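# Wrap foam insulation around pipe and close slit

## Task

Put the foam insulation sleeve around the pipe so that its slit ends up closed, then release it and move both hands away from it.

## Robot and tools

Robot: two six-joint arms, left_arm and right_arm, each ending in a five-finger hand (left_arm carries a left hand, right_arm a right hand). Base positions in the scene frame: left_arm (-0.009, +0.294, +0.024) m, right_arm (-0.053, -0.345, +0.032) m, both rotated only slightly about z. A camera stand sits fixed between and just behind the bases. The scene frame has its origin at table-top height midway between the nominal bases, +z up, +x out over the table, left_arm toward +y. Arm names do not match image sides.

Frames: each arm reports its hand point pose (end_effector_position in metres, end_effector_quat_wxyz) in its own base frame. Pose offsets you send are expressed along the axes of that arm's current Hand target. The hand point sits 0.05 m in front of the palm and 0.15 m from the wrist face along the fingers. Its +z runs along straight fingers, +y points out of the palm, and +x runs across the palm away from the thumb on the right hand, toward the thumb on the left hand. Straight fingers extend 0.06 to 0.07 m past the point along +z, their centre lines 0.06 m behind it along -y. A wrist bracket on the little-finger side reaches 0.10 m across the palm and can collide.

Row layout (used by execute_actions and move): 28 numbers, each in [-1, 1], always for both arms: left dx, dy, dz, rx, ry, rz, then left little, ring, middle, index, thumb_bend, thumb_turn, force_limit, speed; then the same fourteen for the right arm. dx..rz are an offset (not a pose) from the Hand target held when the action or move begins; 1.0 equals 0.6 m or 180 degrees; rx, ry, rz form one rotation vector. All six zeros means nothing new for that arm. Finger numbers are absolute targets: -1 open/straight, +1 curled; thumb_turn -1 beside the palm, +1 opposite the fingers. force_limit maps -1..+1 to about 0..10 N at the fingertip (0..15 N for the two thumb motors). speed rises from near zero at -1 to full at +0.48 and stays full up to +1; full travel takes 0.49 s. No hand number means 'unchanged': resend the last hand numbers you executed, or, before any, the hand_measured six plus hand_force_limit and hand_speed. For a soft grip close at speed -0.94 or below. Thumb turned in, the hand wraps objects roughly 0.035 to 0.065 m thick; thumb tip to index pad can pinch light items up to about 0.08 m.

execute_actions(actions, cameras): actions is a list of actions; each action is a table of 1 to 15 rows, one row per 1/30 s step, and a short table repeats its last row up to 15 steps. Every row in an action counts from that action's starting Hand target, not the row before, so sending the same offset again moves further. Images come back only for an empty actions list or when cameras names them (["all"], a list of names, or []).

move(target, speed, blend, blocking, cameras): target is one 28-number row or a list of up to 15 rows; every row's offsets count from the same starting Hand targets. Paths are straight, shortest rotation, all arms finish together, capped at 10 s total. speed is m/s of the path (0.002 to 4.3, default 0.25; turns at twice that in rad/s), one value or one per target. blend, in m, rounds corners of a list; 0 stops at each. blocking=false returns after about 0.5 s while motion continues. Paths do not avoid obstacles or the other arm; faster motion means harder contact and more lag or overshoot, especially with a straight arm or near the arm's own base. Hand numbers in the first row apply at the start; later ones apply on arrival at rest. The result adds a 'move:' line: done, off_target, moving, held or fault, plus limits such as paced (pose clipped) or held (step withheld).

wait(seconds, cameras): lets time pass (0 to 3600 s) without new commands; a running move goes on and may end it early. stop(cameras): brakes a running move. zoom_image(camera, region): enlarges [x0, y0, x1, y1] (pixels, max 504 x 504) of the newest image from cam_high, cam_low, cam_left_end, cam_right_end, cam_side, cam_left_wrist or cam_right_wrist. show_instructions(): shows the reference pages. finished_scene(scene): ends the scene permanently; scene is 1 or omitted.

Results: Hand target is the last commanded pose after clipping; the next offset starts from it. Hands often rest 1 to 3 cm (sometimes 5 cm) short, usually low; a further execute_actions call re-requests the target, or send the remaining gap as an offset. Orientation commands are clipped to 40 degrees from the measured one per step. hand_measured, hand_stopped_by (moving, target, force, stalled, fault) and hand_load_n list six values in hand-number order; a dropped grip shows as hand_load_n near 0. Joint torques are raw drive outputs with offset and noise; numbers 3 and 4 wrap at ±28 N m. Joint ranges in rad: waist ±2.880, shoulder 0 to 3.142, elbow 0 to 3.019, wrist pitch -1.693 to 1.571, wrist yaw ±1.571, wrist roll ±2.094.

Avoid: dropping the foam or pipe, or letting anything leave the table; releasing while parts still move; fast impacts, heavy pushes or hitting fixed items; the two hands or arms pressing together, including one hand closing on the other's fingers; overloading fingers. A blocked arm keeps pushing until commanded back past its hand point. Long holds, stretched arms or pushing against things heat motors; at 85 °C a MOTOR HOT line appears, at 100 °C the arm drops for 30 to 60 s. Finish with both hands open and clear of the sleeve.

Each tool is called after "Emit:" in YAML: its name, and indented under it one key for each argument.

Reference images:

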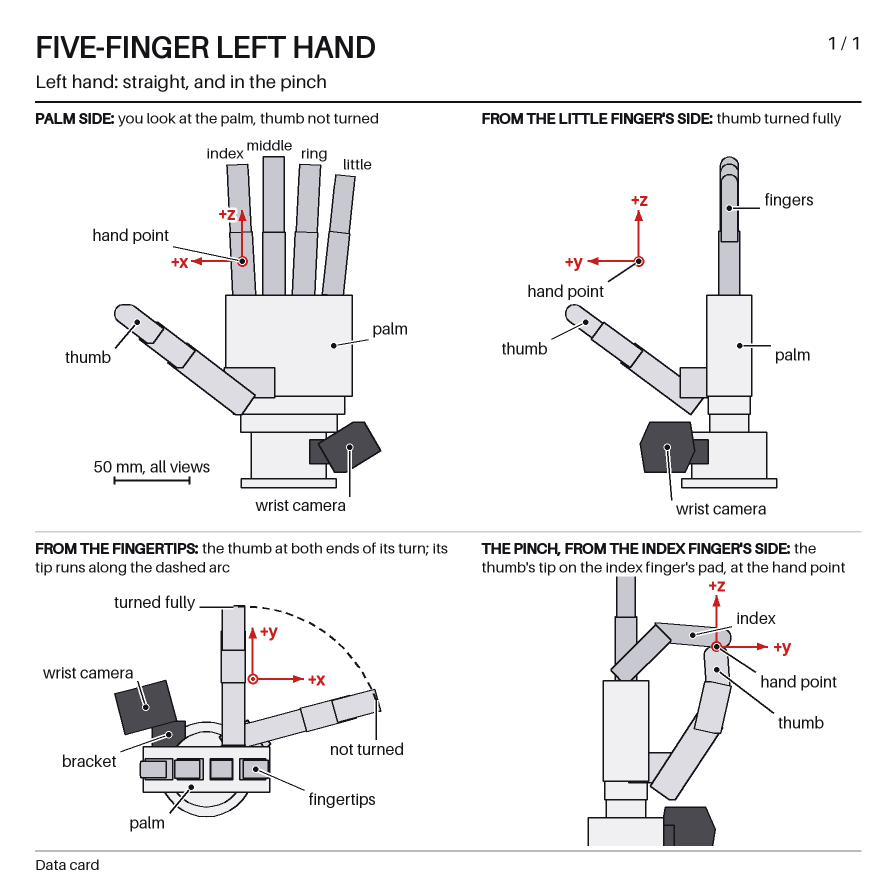

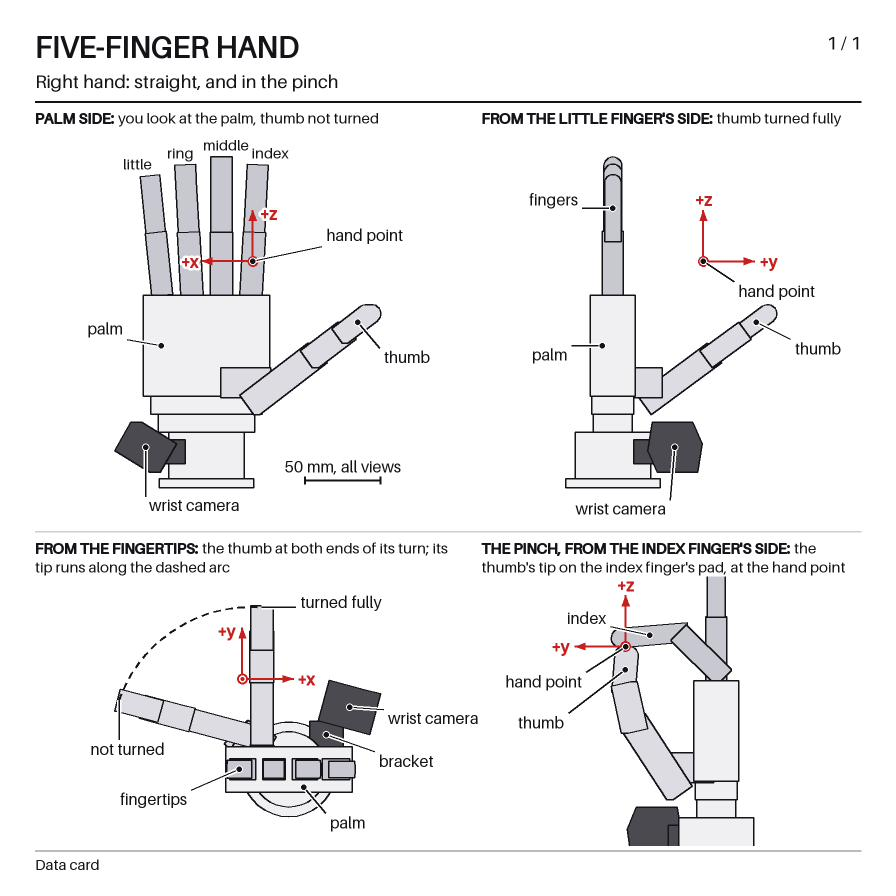

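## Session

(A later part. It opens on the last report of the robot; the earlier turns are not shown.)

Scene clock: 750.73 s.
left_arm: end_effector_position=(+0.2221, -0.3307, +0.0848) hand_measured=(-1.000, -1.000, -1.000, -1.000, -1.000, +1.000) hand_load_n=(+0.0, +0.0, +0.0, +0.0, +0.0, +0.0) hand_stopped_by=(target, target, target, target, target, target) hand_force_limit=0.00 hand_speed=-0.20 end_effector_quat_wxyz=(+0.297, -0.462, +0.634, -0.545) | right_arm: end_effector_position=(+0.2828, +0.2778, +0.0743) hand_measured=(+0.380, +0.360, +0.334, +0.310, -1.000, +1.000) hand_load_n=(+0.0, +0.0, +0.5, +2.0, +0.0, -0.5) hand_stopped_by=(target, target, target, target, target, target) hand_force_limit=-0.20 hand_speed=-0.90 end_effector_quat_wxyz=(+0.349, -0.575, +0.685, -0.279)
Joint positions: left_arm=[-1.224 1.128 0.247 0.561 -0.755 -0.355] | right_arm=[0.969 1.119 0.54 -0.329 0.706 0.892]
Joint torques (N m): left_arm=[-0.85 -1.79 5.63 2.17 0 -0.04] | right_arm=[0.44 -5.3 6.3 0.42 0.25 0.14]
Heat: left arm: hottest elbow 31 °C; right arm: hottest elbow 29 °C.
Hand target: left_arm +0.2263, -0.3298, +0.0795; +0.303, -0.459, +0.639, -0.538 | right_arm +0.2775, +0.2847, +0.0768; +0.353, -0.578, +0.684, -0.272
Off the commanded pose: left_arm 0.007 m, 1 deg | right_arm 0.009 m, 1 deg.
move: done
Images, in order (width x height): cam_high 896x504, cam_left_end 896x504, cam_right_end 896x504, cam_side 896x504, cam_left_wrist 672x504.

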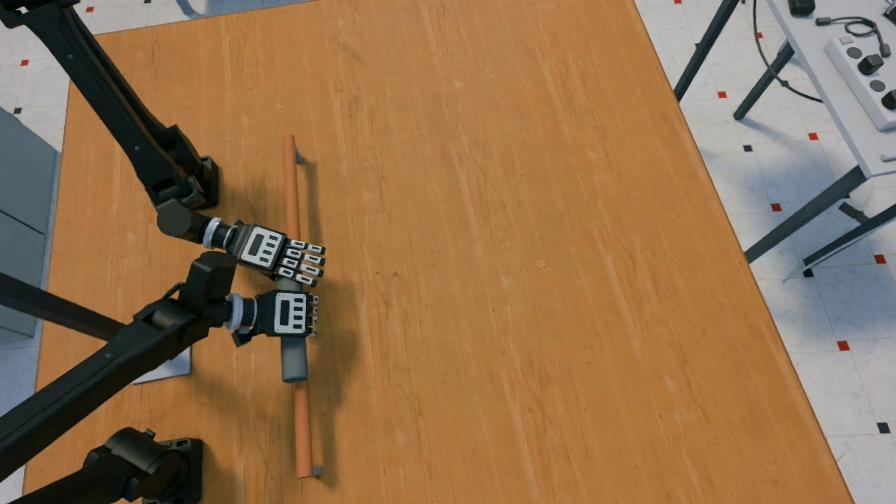

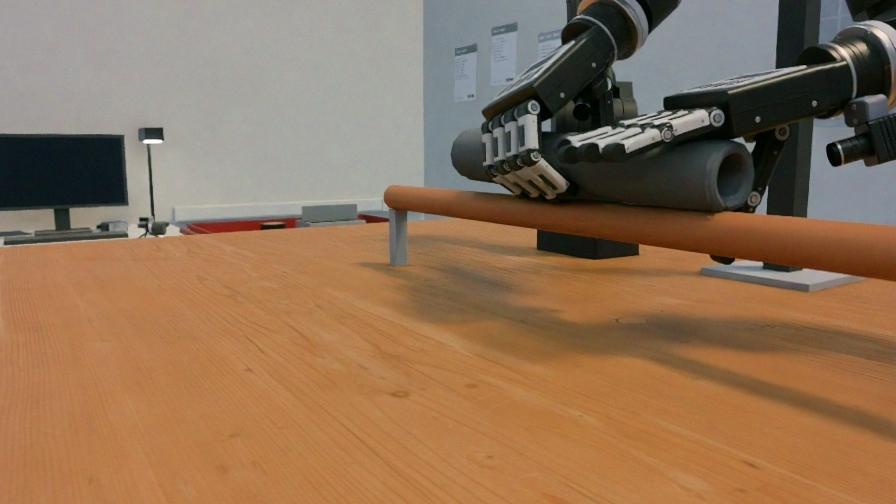

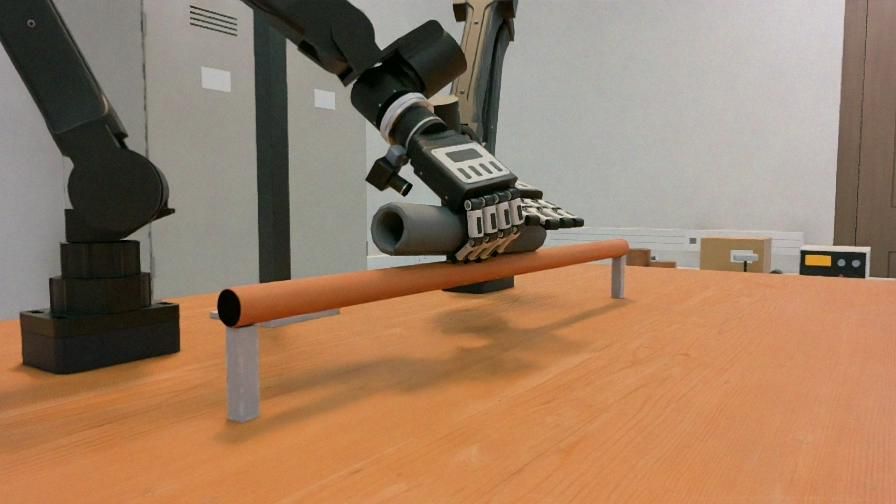

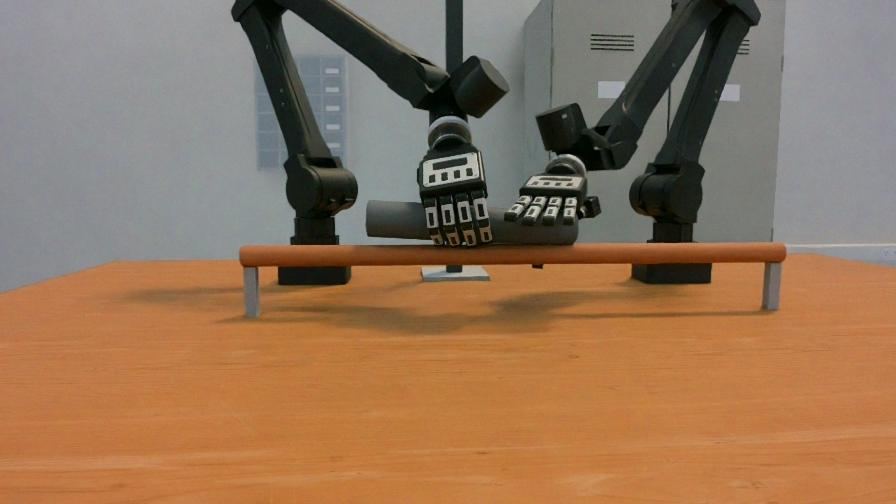

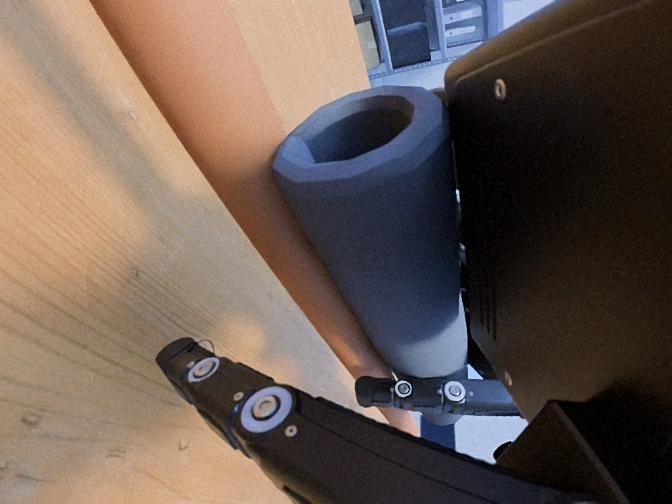

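Emit:
move:
  target:
    - [0,0,0, 0,0,0, -1,-1,-1,-1,-1,1,0,-0.2, 0,0,0,0,0,0, 0.1,0.1,0.08,0.06,-1,1,-0.2,-0.7]
  speed: 0.03

Emit:
move:
  target:
    - [0,0,0, 0,0,0, -1,-1,-1,-1,-1,1,0,-0.2, -0.0024,-0.0107,-0.0104,0.0819,-0.0153,-0.0030, 0.1,0.1,0.08,0.06,-1,1,-0.2,-0.7]
  speed: 0.04
  cameras: ["cam_high","cam_side","cam_left_wrist","cam_left_end","cam_right_end"]

Scene clock: 751.93 s.
left_arm: end_effector_position=(+0.2218, -0.3308, +0.0829) hand_measured=(-1.000, -1.000, -1.000, -1.000, -1.000, +1.000) hand_load_n=(+0.0, +0.0, +0.0, +0.5, +0.0, +0.0) hand_stopped_by=(target, target, target, target, target, target) hand_force_limit=0.00 hand_speed=-0.20 end_effector_quat_wxyz=(+0.296, -0.461, +0.636, -0.543) | right_arm: end_effector_position=(+0.2805, +0.2795, +0.0736) hand_measured=(+0.100, +0.100, +0.080, +0.060, -1.000, +1.000) hand_load_n=(+0.0, +0.0, +0.0, +0.0, +0.0, +0.0) hand_stopped_by=(target, target, target, target, target, target) hand_force_limit=-0.20 hand_speed=-0.70 end_effector_quat_wxyz=(+0.349, -0.577, +0.685, -0.277)
Joint positions: left_arm=[-1.223 1.133 0.247 0.561 -0.752 -0.355] | right_arm=[0.976 1.119 0.538 -0.331 0.705 0.897]
Joint torques (N m): left_arm=[-0.73 -2.2 5.68 2.21 -0.11 -0.05] | right_arm=[-0.5 -5.48 6.32 0.62 0.3 0.11]
Heat: left arm: hottest elbow 31 °C; right arm: hottest elbow 29 °C.
Hand target: left_arm +0.2264, -0.3297, +0.0795; +0.303, -0.459, +0.639, -0.538 | right_arm +0.2775, +0.2847, +0.0769; +0.353, -0.578, +0.683, -0.272
Off the commanded pose: left_arm 0.006 m, 1 deg | right_arm 0.007 m, 1 deg.
move: done

Scene clock: 755.77 s.
left_arm: end_effector_position=(+0.2218, -0.3308, +0.0829) hand_measured=(-1.000, -1.000, -1.000, -1.000, -1.000, +1.000) hand_load_n=(+0.0, +0.0, -0.5, +0.0, +0.0, +0.0) hand_stopped_by=(target, target, target, target, target, target) hand_force_limit=0.00 hand_speed=-0.20 end_effector_quat_wxyz=(+0.296, -0.461, +0.636, -0.543) | right_arm: end_effector_position=(+0.2776, +0.2774, +0.0781) hand_measured=(+0.100, +0.100, +0.080, +0.060, -1.000, +1.000) hand_load_n=(+0.0, +0.0, +0.0, +0.0, +0.0, +0.0) hand_stopped_by=(target, target, target, target, target, target) hand_force_limit=-0.20 hand_speed=-0.70 end_effector_quat_wxyz=(+0.427, -0.539, +0.636, -0.350)
Joint positions: left_arm=[-1.223 1.133 0.247 0.561 -0.752 -0.355] | right_arm=[1.096 1.117 0.411 -0.026 0.946 0.811]
Joint torques (N m): left_arm=[-0.79 -2.26 5.63 2.19 -0.11 -0.06] | right_arm=[-0.56 -5.13 5.9 1.51 0.54 -0.07]
Heat: left arm: hottest elbow 31 °C; right arm: hottest elbow 29 °C.
Hand target: left_arm +0.2264, -0.3297, +0.0795; +0.303, -0.459, +0.639, -0.538 | right_arm +0.2764, +0.2848, +0.0858; +0.439, -0.537, +0.632, -0.345
Off the commanded pose: left_arm 0.006 m, 1 deg | right_arm 0.011 m, 2 deg.
move: off_target (right_arm)
Images, in order (width x height): cam_high 896x504, cam_left_end 896x504, cam_right_end 896x504, cam_side 896x504, cam_left_wrist 672x504.

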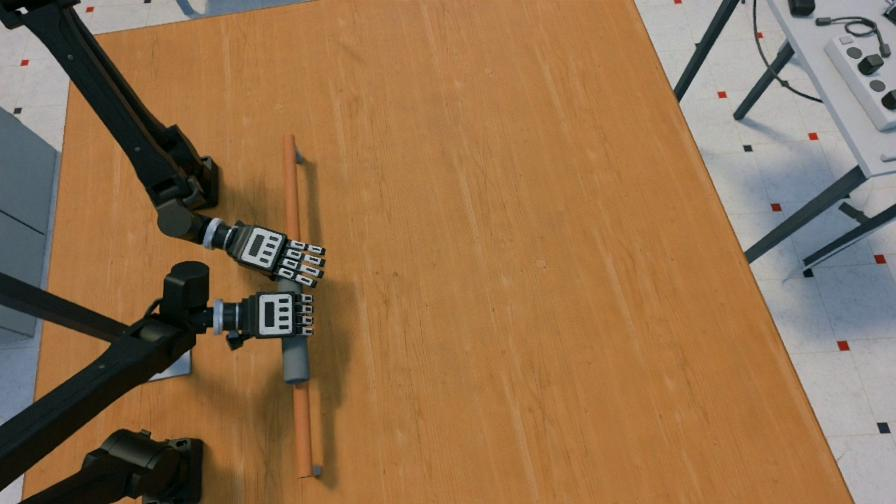

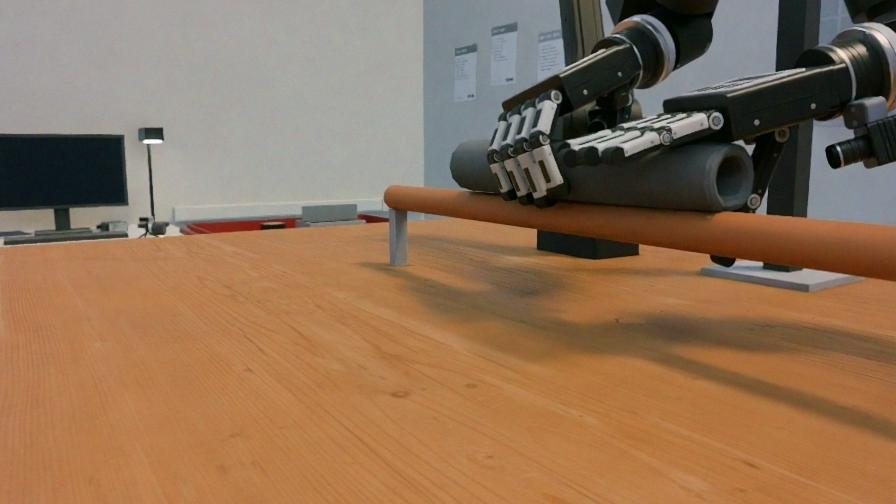

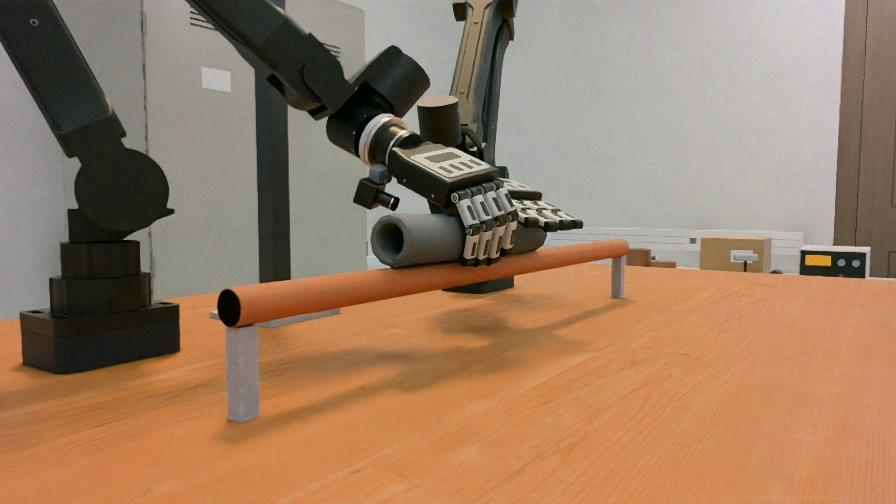

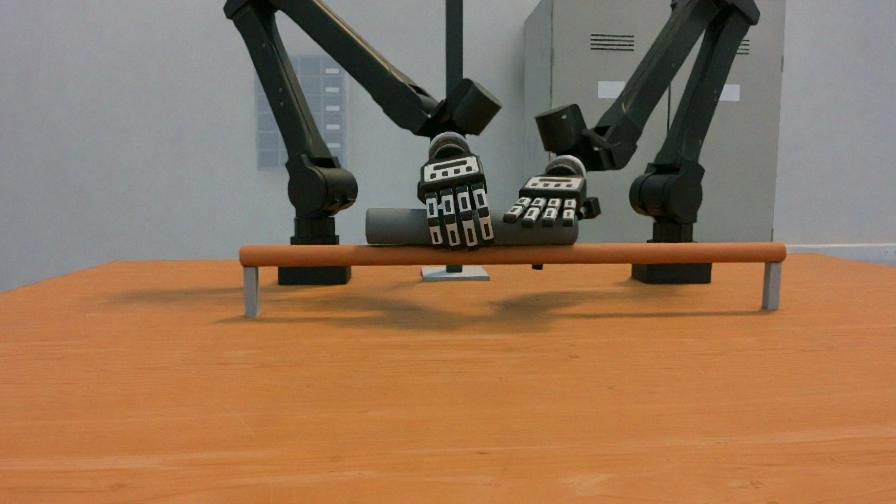

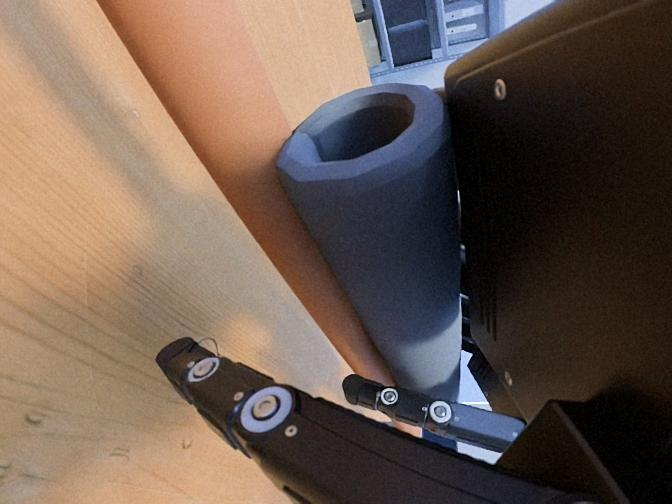

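Emit:
move:
  target:
    - [0,0,0, 0,0,0, -1,-1,-1,-1,-1,1,0,-0.2, 0,0,0,0,0,0, 0.38,0.36,0.335,0.31,-1,1,-0.2,-0.9]
  speed: 0.03
  cameras: ["cam_high","cam_side","cam_left_end","cam_right_end"]

Scene clock: 757.17 s.
left_arm: end_effector_position=(+0.2217, -0.3309, +0.0829) hand_measured=(-1.000, -1.000, -1.000, -1.000, -1.000, +1.000) hand_load_n=(+0.0, +0.0, +0.0, +0.0, +0.0, +0.0) hand_stopped_by=(target, target, target, target, target, target) hand_force_limit=0.00 hand_speed=-0.20 end_effector_quat_wxyz=(+0.296, -0.461, +0.636, -0.543) | right_arm: end_effector_position=(+0.2776, +0.2767, +0.0779) hand_measured=(+0.380, +0.360, +0.334, +0.310, -1.000, +1.000) hand_load_n=(+0.0, +0.5, +1.0, +2.0, +0.0, +0.0) hand_stopped_by=(target, target, target, target, target, target) hand_force_limit=-0.20 hand_speed=-0.90 end_effector_quat_wxyz=(+0.426, -0.540, +0.635, -0.351)
Joint positions: left_arm=[-1.223 1.133 0.247 0.561 -0.752 -0.355] | right_arm=[1.096 1.117 0.411 -0.026 0.948 0.808]
Joint torques (N m): left_arm=[-0.91 -2.2 5.65 2.18 -0.12 -0.06] | right_arm=[0.03 -5.01 5.93 1.65 0.47 -0.03]
Heat: left arm: hottest elbow 31 °C; right arm: hottest elbow 29 °C.
Hand target: left_arm +0.2264, -0.3297, +0.0795; +0.303, -0.459, +0.639, -0.538 | right_arm +0.2765, +0.2848, +0.0859; +0.440, -0.537, +0.632, -0.345
Off the commanded pose: left_arm 0.006 m, 1 deg | right_arm 0.011 m, 2 deg.
move: done
Images, in order (width x height): cam_high 896x504, cam_left_end 896x504, cam_right_end 896x504, cam_side 896x504.

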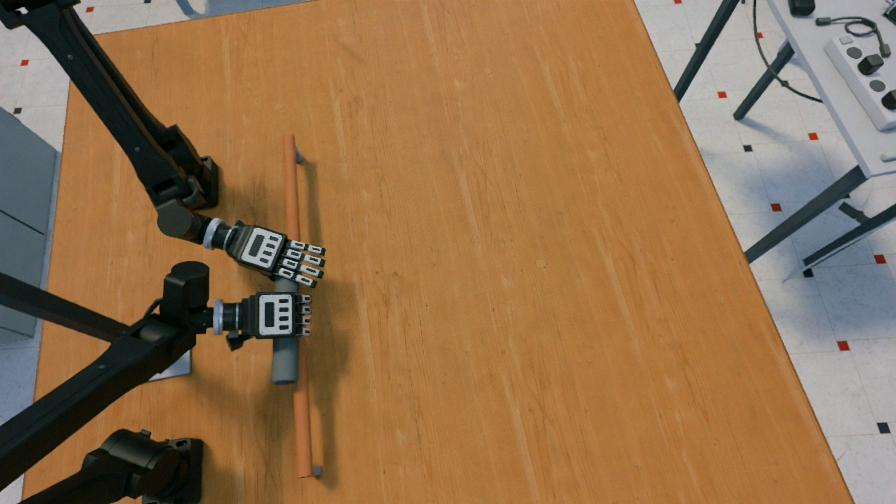

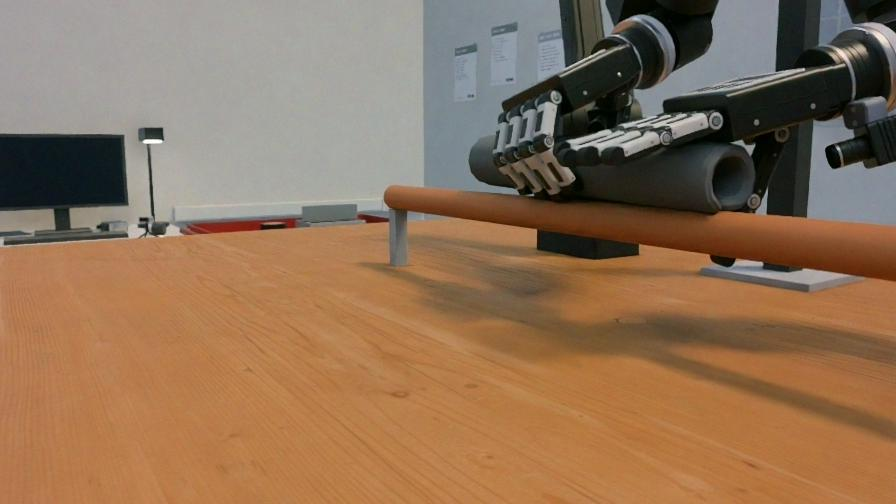

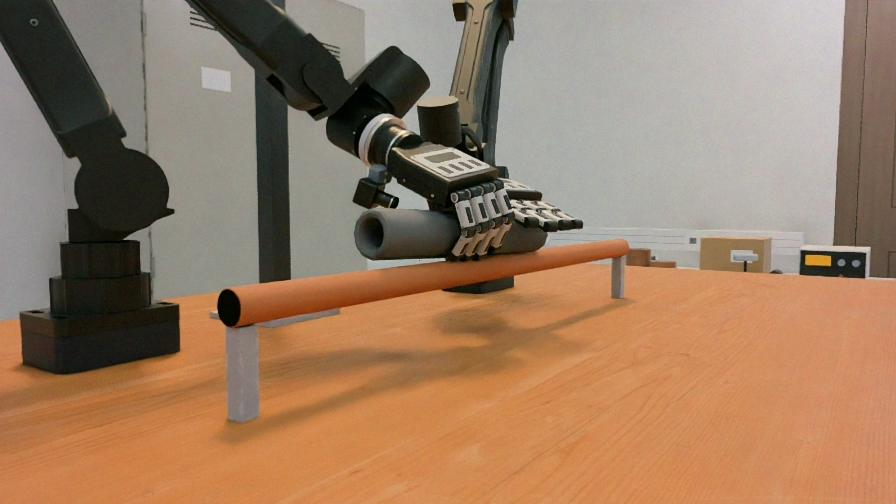

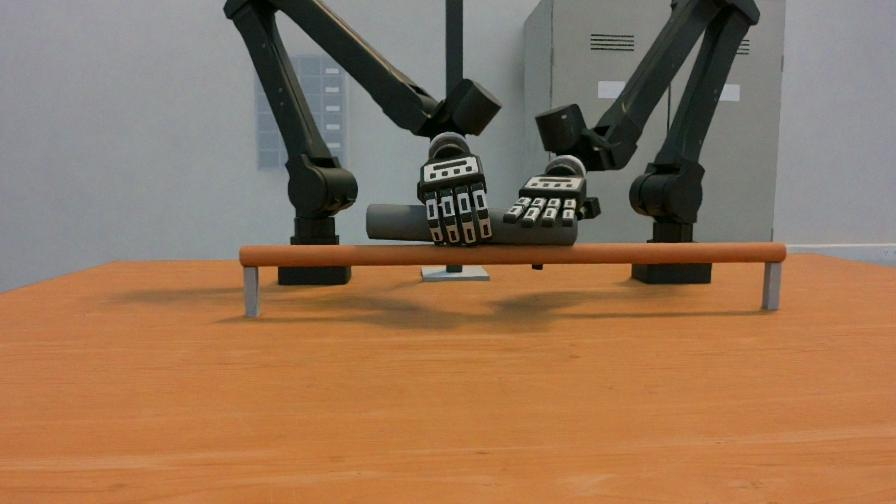

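Emit:
move:
  target:
    - [0.0014,-0.0509,-0.0032, 0,0,0, -1,-1,-1,-1,-1,1,0,-0.2, 0,0,0,0,0,0, 0.38,0.36,0.335,0.31,-1,1,-0.2,-0.9]
    - [0.0014,-0.0509,-0.0032, 0,0,0, -1,-1,-1,-1,-1,1,0,-0.2, -0.0012,-0.0108,0.0175,0,0,0, 0.38,0.36,0.335,0.31,-1,1,-0.2,-0.9]
  speed: 0.04
  cameras: ["cam_high","cam_side","cam_left_wrist","cam_left_end","cam_right_end"]

Scene clock: 759.57 s.
left_arm: end_effector_position=(+0.2213, -0.3196, +0.0895) hand_measured=(-1.000, -1.000, -1.000, -1.000, -1.000, +1.000) hand_load_n=(+0.0, -0.5, +0.0, +0.0, +0.0, +0.0) hand_stopped_by=(target, target, target, target, target, target) hand_force_limit=0.00 hand_speed=-0.20 end_effector_quat_wxyz=(+0.299, -0.457, +0.650, -0.529) | right_arm: end_effector_position=(+0.2807, +0.2810, +0.0805) hand_measured=(+0.380, +0.360, +0.334, +0.310, -1.000, +1.000) hand_load_n=(+0.0, +0.0, +0.5, +1.0, +0.5, +0.0) hand_stopped_by=(target, target, target, target, target, target) hand_force_limit=-0.20 hand_speed=-0.90 end_effector_quat_wxyz=(+0.432, -0.546, +0.629, -0.346)
Joint positions: left_arm=[-1.205 1.038 0.253 0.425 -0.729 -0.343] | right_arm=[1.084 1.117 0.411 0.012 0.921 0.766]
Joint torques (N m): left_arm=[-0.62 -4.13 8.8 1.18 -0.21 -0.05] | right_arm=[-2.67 -4.25 6.5 1.63 0.31 -0.09]
Heat: left arm: hottest elbow 31 °C; right arm: hottest elbow 29 °C.
Hand target: left_arm +0.2323, -0.3297, +0.1095; +0.303, -0.459, +0.639, -0.538 | right_arm +0.2887, +0.2846, +0.0880; +0.440, -0.537, +0.632, -0.345
Off the commanded pose: left_arm 0.025 m, 2 deg | right_arm 0.012 m, 1 deg.
move: off_target (left_arm, right_arm)
Images, in order (width x height): cam_high 896x504, cam_left_end 896x504, cam_right_end 896x504, cam_side 896x504, cam_left_wrist 672x504.

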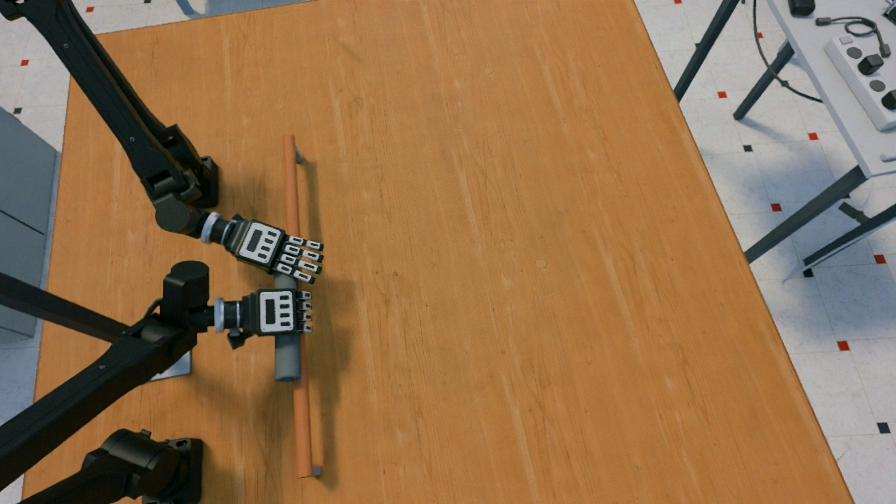

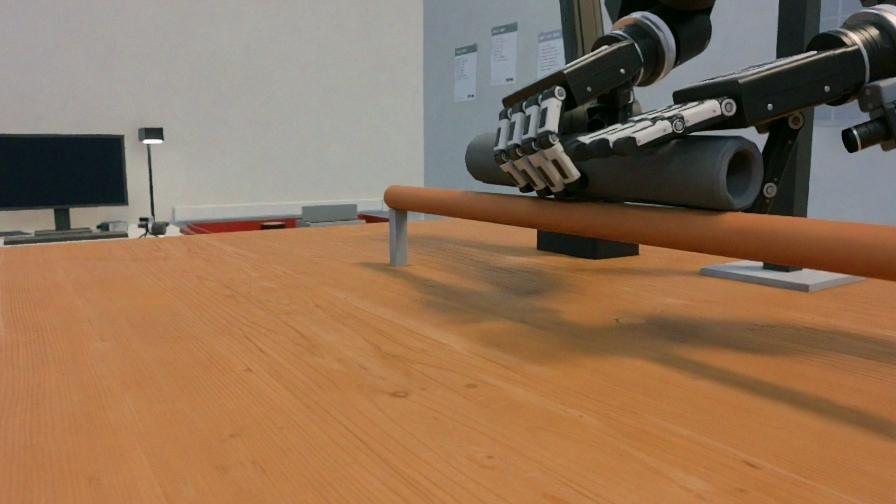

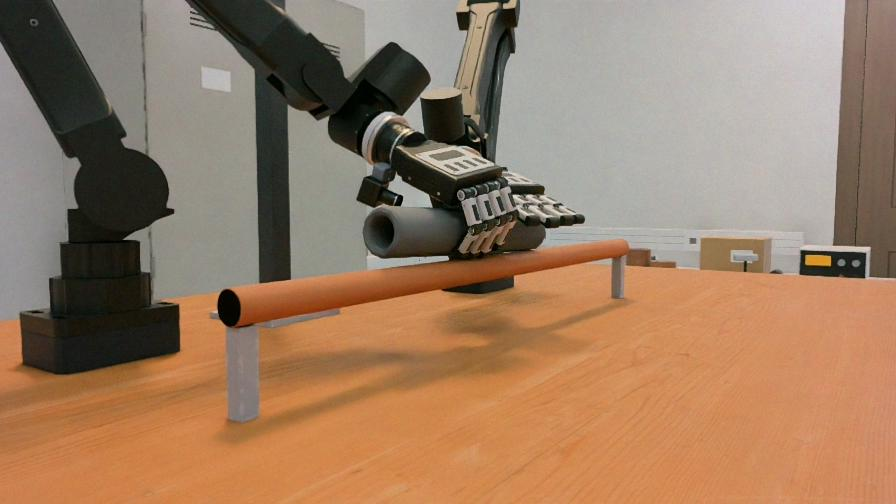

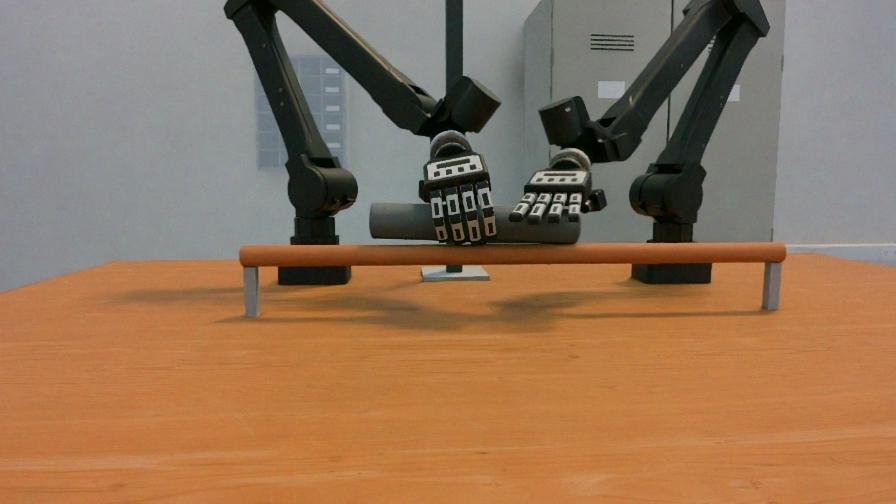

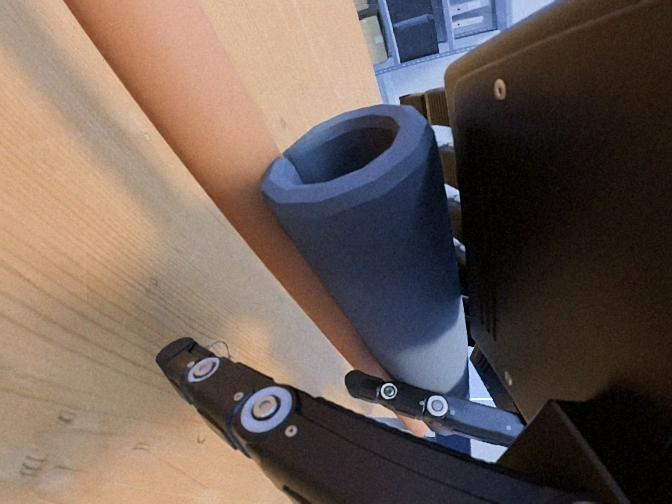

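Emit:
move:
  target:
    - [0.0018,-0.0161,-0.0040, 0,0,0, -1,-1,-1,-1,-1,1,0,-0.2, 0.0008,0.0018,0.0127,-0.1104,0.0141,0.0014, 0.38,0.36,0.335,0.31,-1,1,-0.2,-0.9]
  speed: 0.05
  cameras: ["cam_high","cam_side","cam_left_wrist","cam_left_end","cam_right_end"]

Emit:
zoom_image:
  camera: "cam_left_wrist"
  region: [200, 60, 460, 260]

Emit:
zoom_image:
  camera: "cam_left_end"
  region: [660, 110, 800, 220]

Emit:
zoom_image:
  camera: "cam_right_end"
  region: [340, 180, 480, 280]

Scene clock: 766.30 s.
left_arm: end_effector_position=(+0.2213, -0.3196, +0.0978) hand_measured=(-1.000, -1.000, -1.000, -1.000, -1.000, +1.000) hand_load_n=(+0.0, +0.0, +0.0, +0.0, +0.0, +0.0) hand_stopped_by=(target, target, target, target, target, target) hand_force_limit=0.00 hand_speed=-0.20 end_effector_quat_wxyz=(+0.299, -0.457, +0.650, -0.528) | right_arm: end_effector_position=(+0.2843, +0.2778, +0.0733) hand_measured=(+0.380, +0.360, +0.334, +0.310, -1.000, +1.000) hand_load_n=(+0.0, +0.5, +0.5, +1.0, +0.5, +0.0) hand_stopped_by=(target, target, target, target, target, target) hand_force_limit=-0.20 hand_speed=-0.90 end_effector_quat_wxyz=(+0.323, -0.604, +0.687, -0.243)
Joint positions: left_arm=[-1.205 1.001 0.267 0.373 -0.729 -0.343] | right_arm=[0.904 1.125 0.577 -0.384 0.577 0.837]
Joint torques (N m): left_arm=[-0.56 -3.84 9.16 1.25 -0.23 -0.05] | right_arm=[-2.61 -4.72 8.66 0.62 0.18 0.1]
Heat: left arm: hottest elbow 31 °C; right arm: hottest elbow 29 °C.
Hand target: left_arm +0.2323, -0.3297, +0.1196; +0.303, -0.459, +0.639, -0.538 | right_arm +0.2953, +0.2846, +0.0841; +0.327, -0.596, +0.692, -0.242
Off the commanded pose: left_arm 0.026 m, 2 deg | right_arm 0.017 m, 1 deg.
move: off_target (left_arm, right_arm)
Images, in order (width x height): cam_high 896x504, cam_left_end 896x504, cam_right_end 896x504, cam_side 896x504, cam_left_wrist 672x504.

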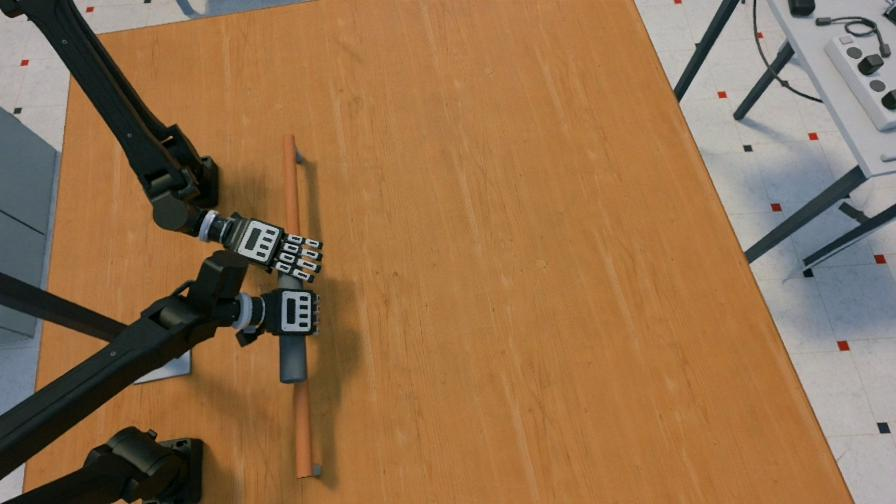

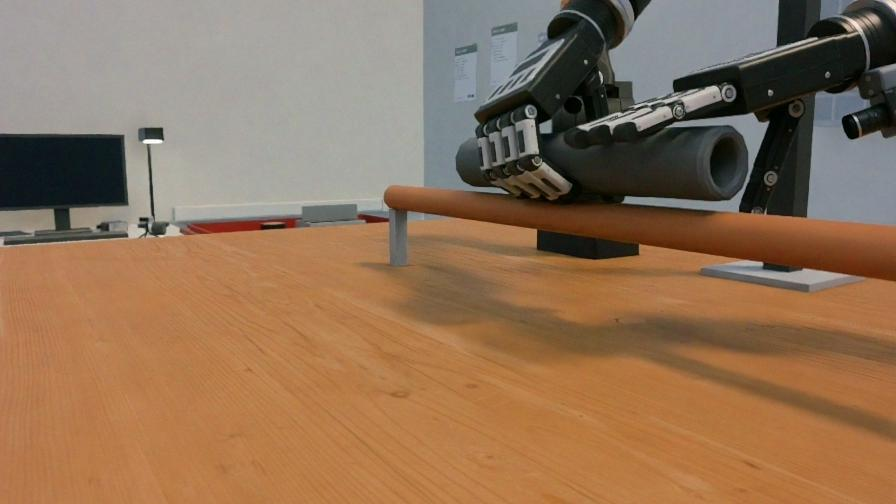

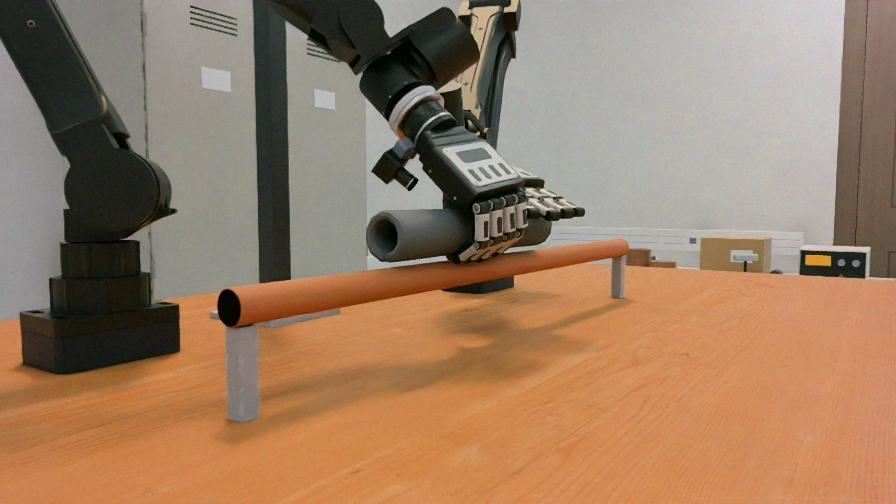

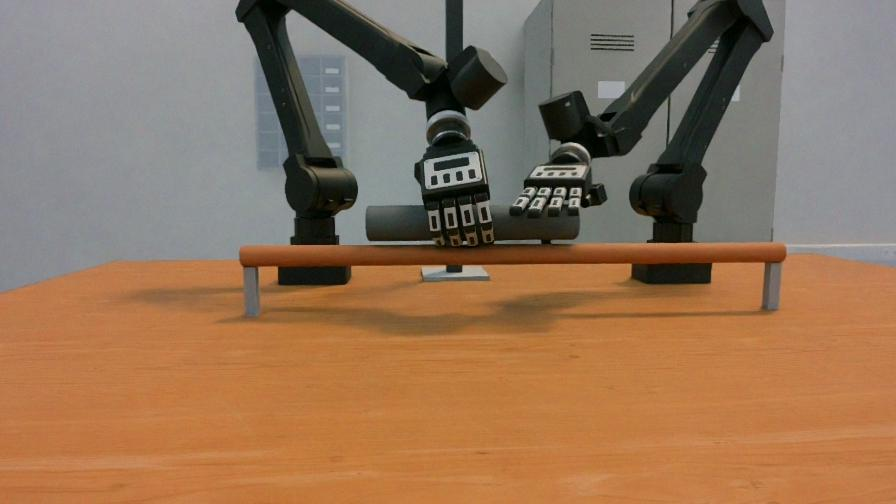

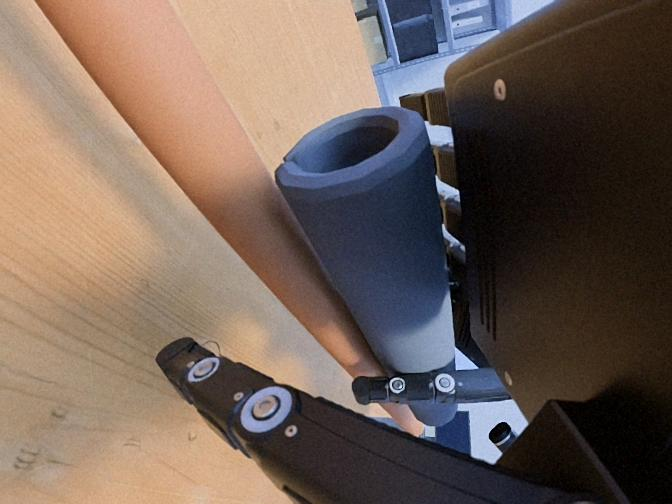

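Scaled by 1.938 from the camera's image (finer frame: 960x720).

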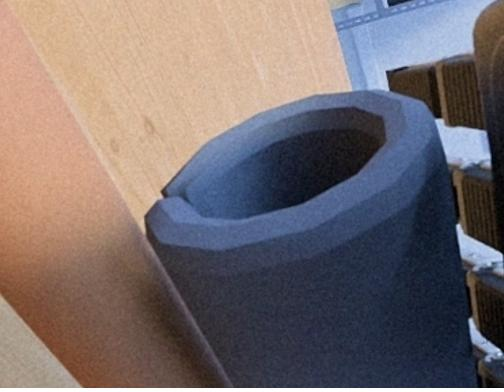

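Scaled by 3.600.

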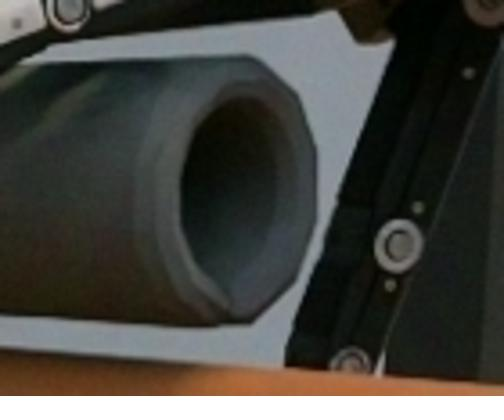

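Scaled by 3.600.

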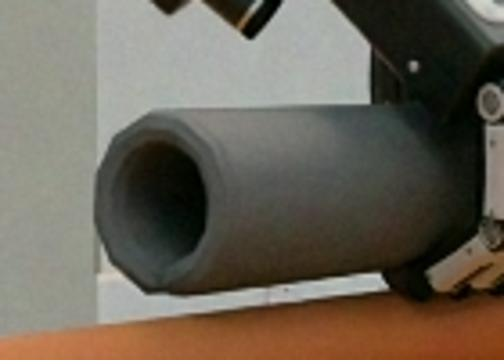

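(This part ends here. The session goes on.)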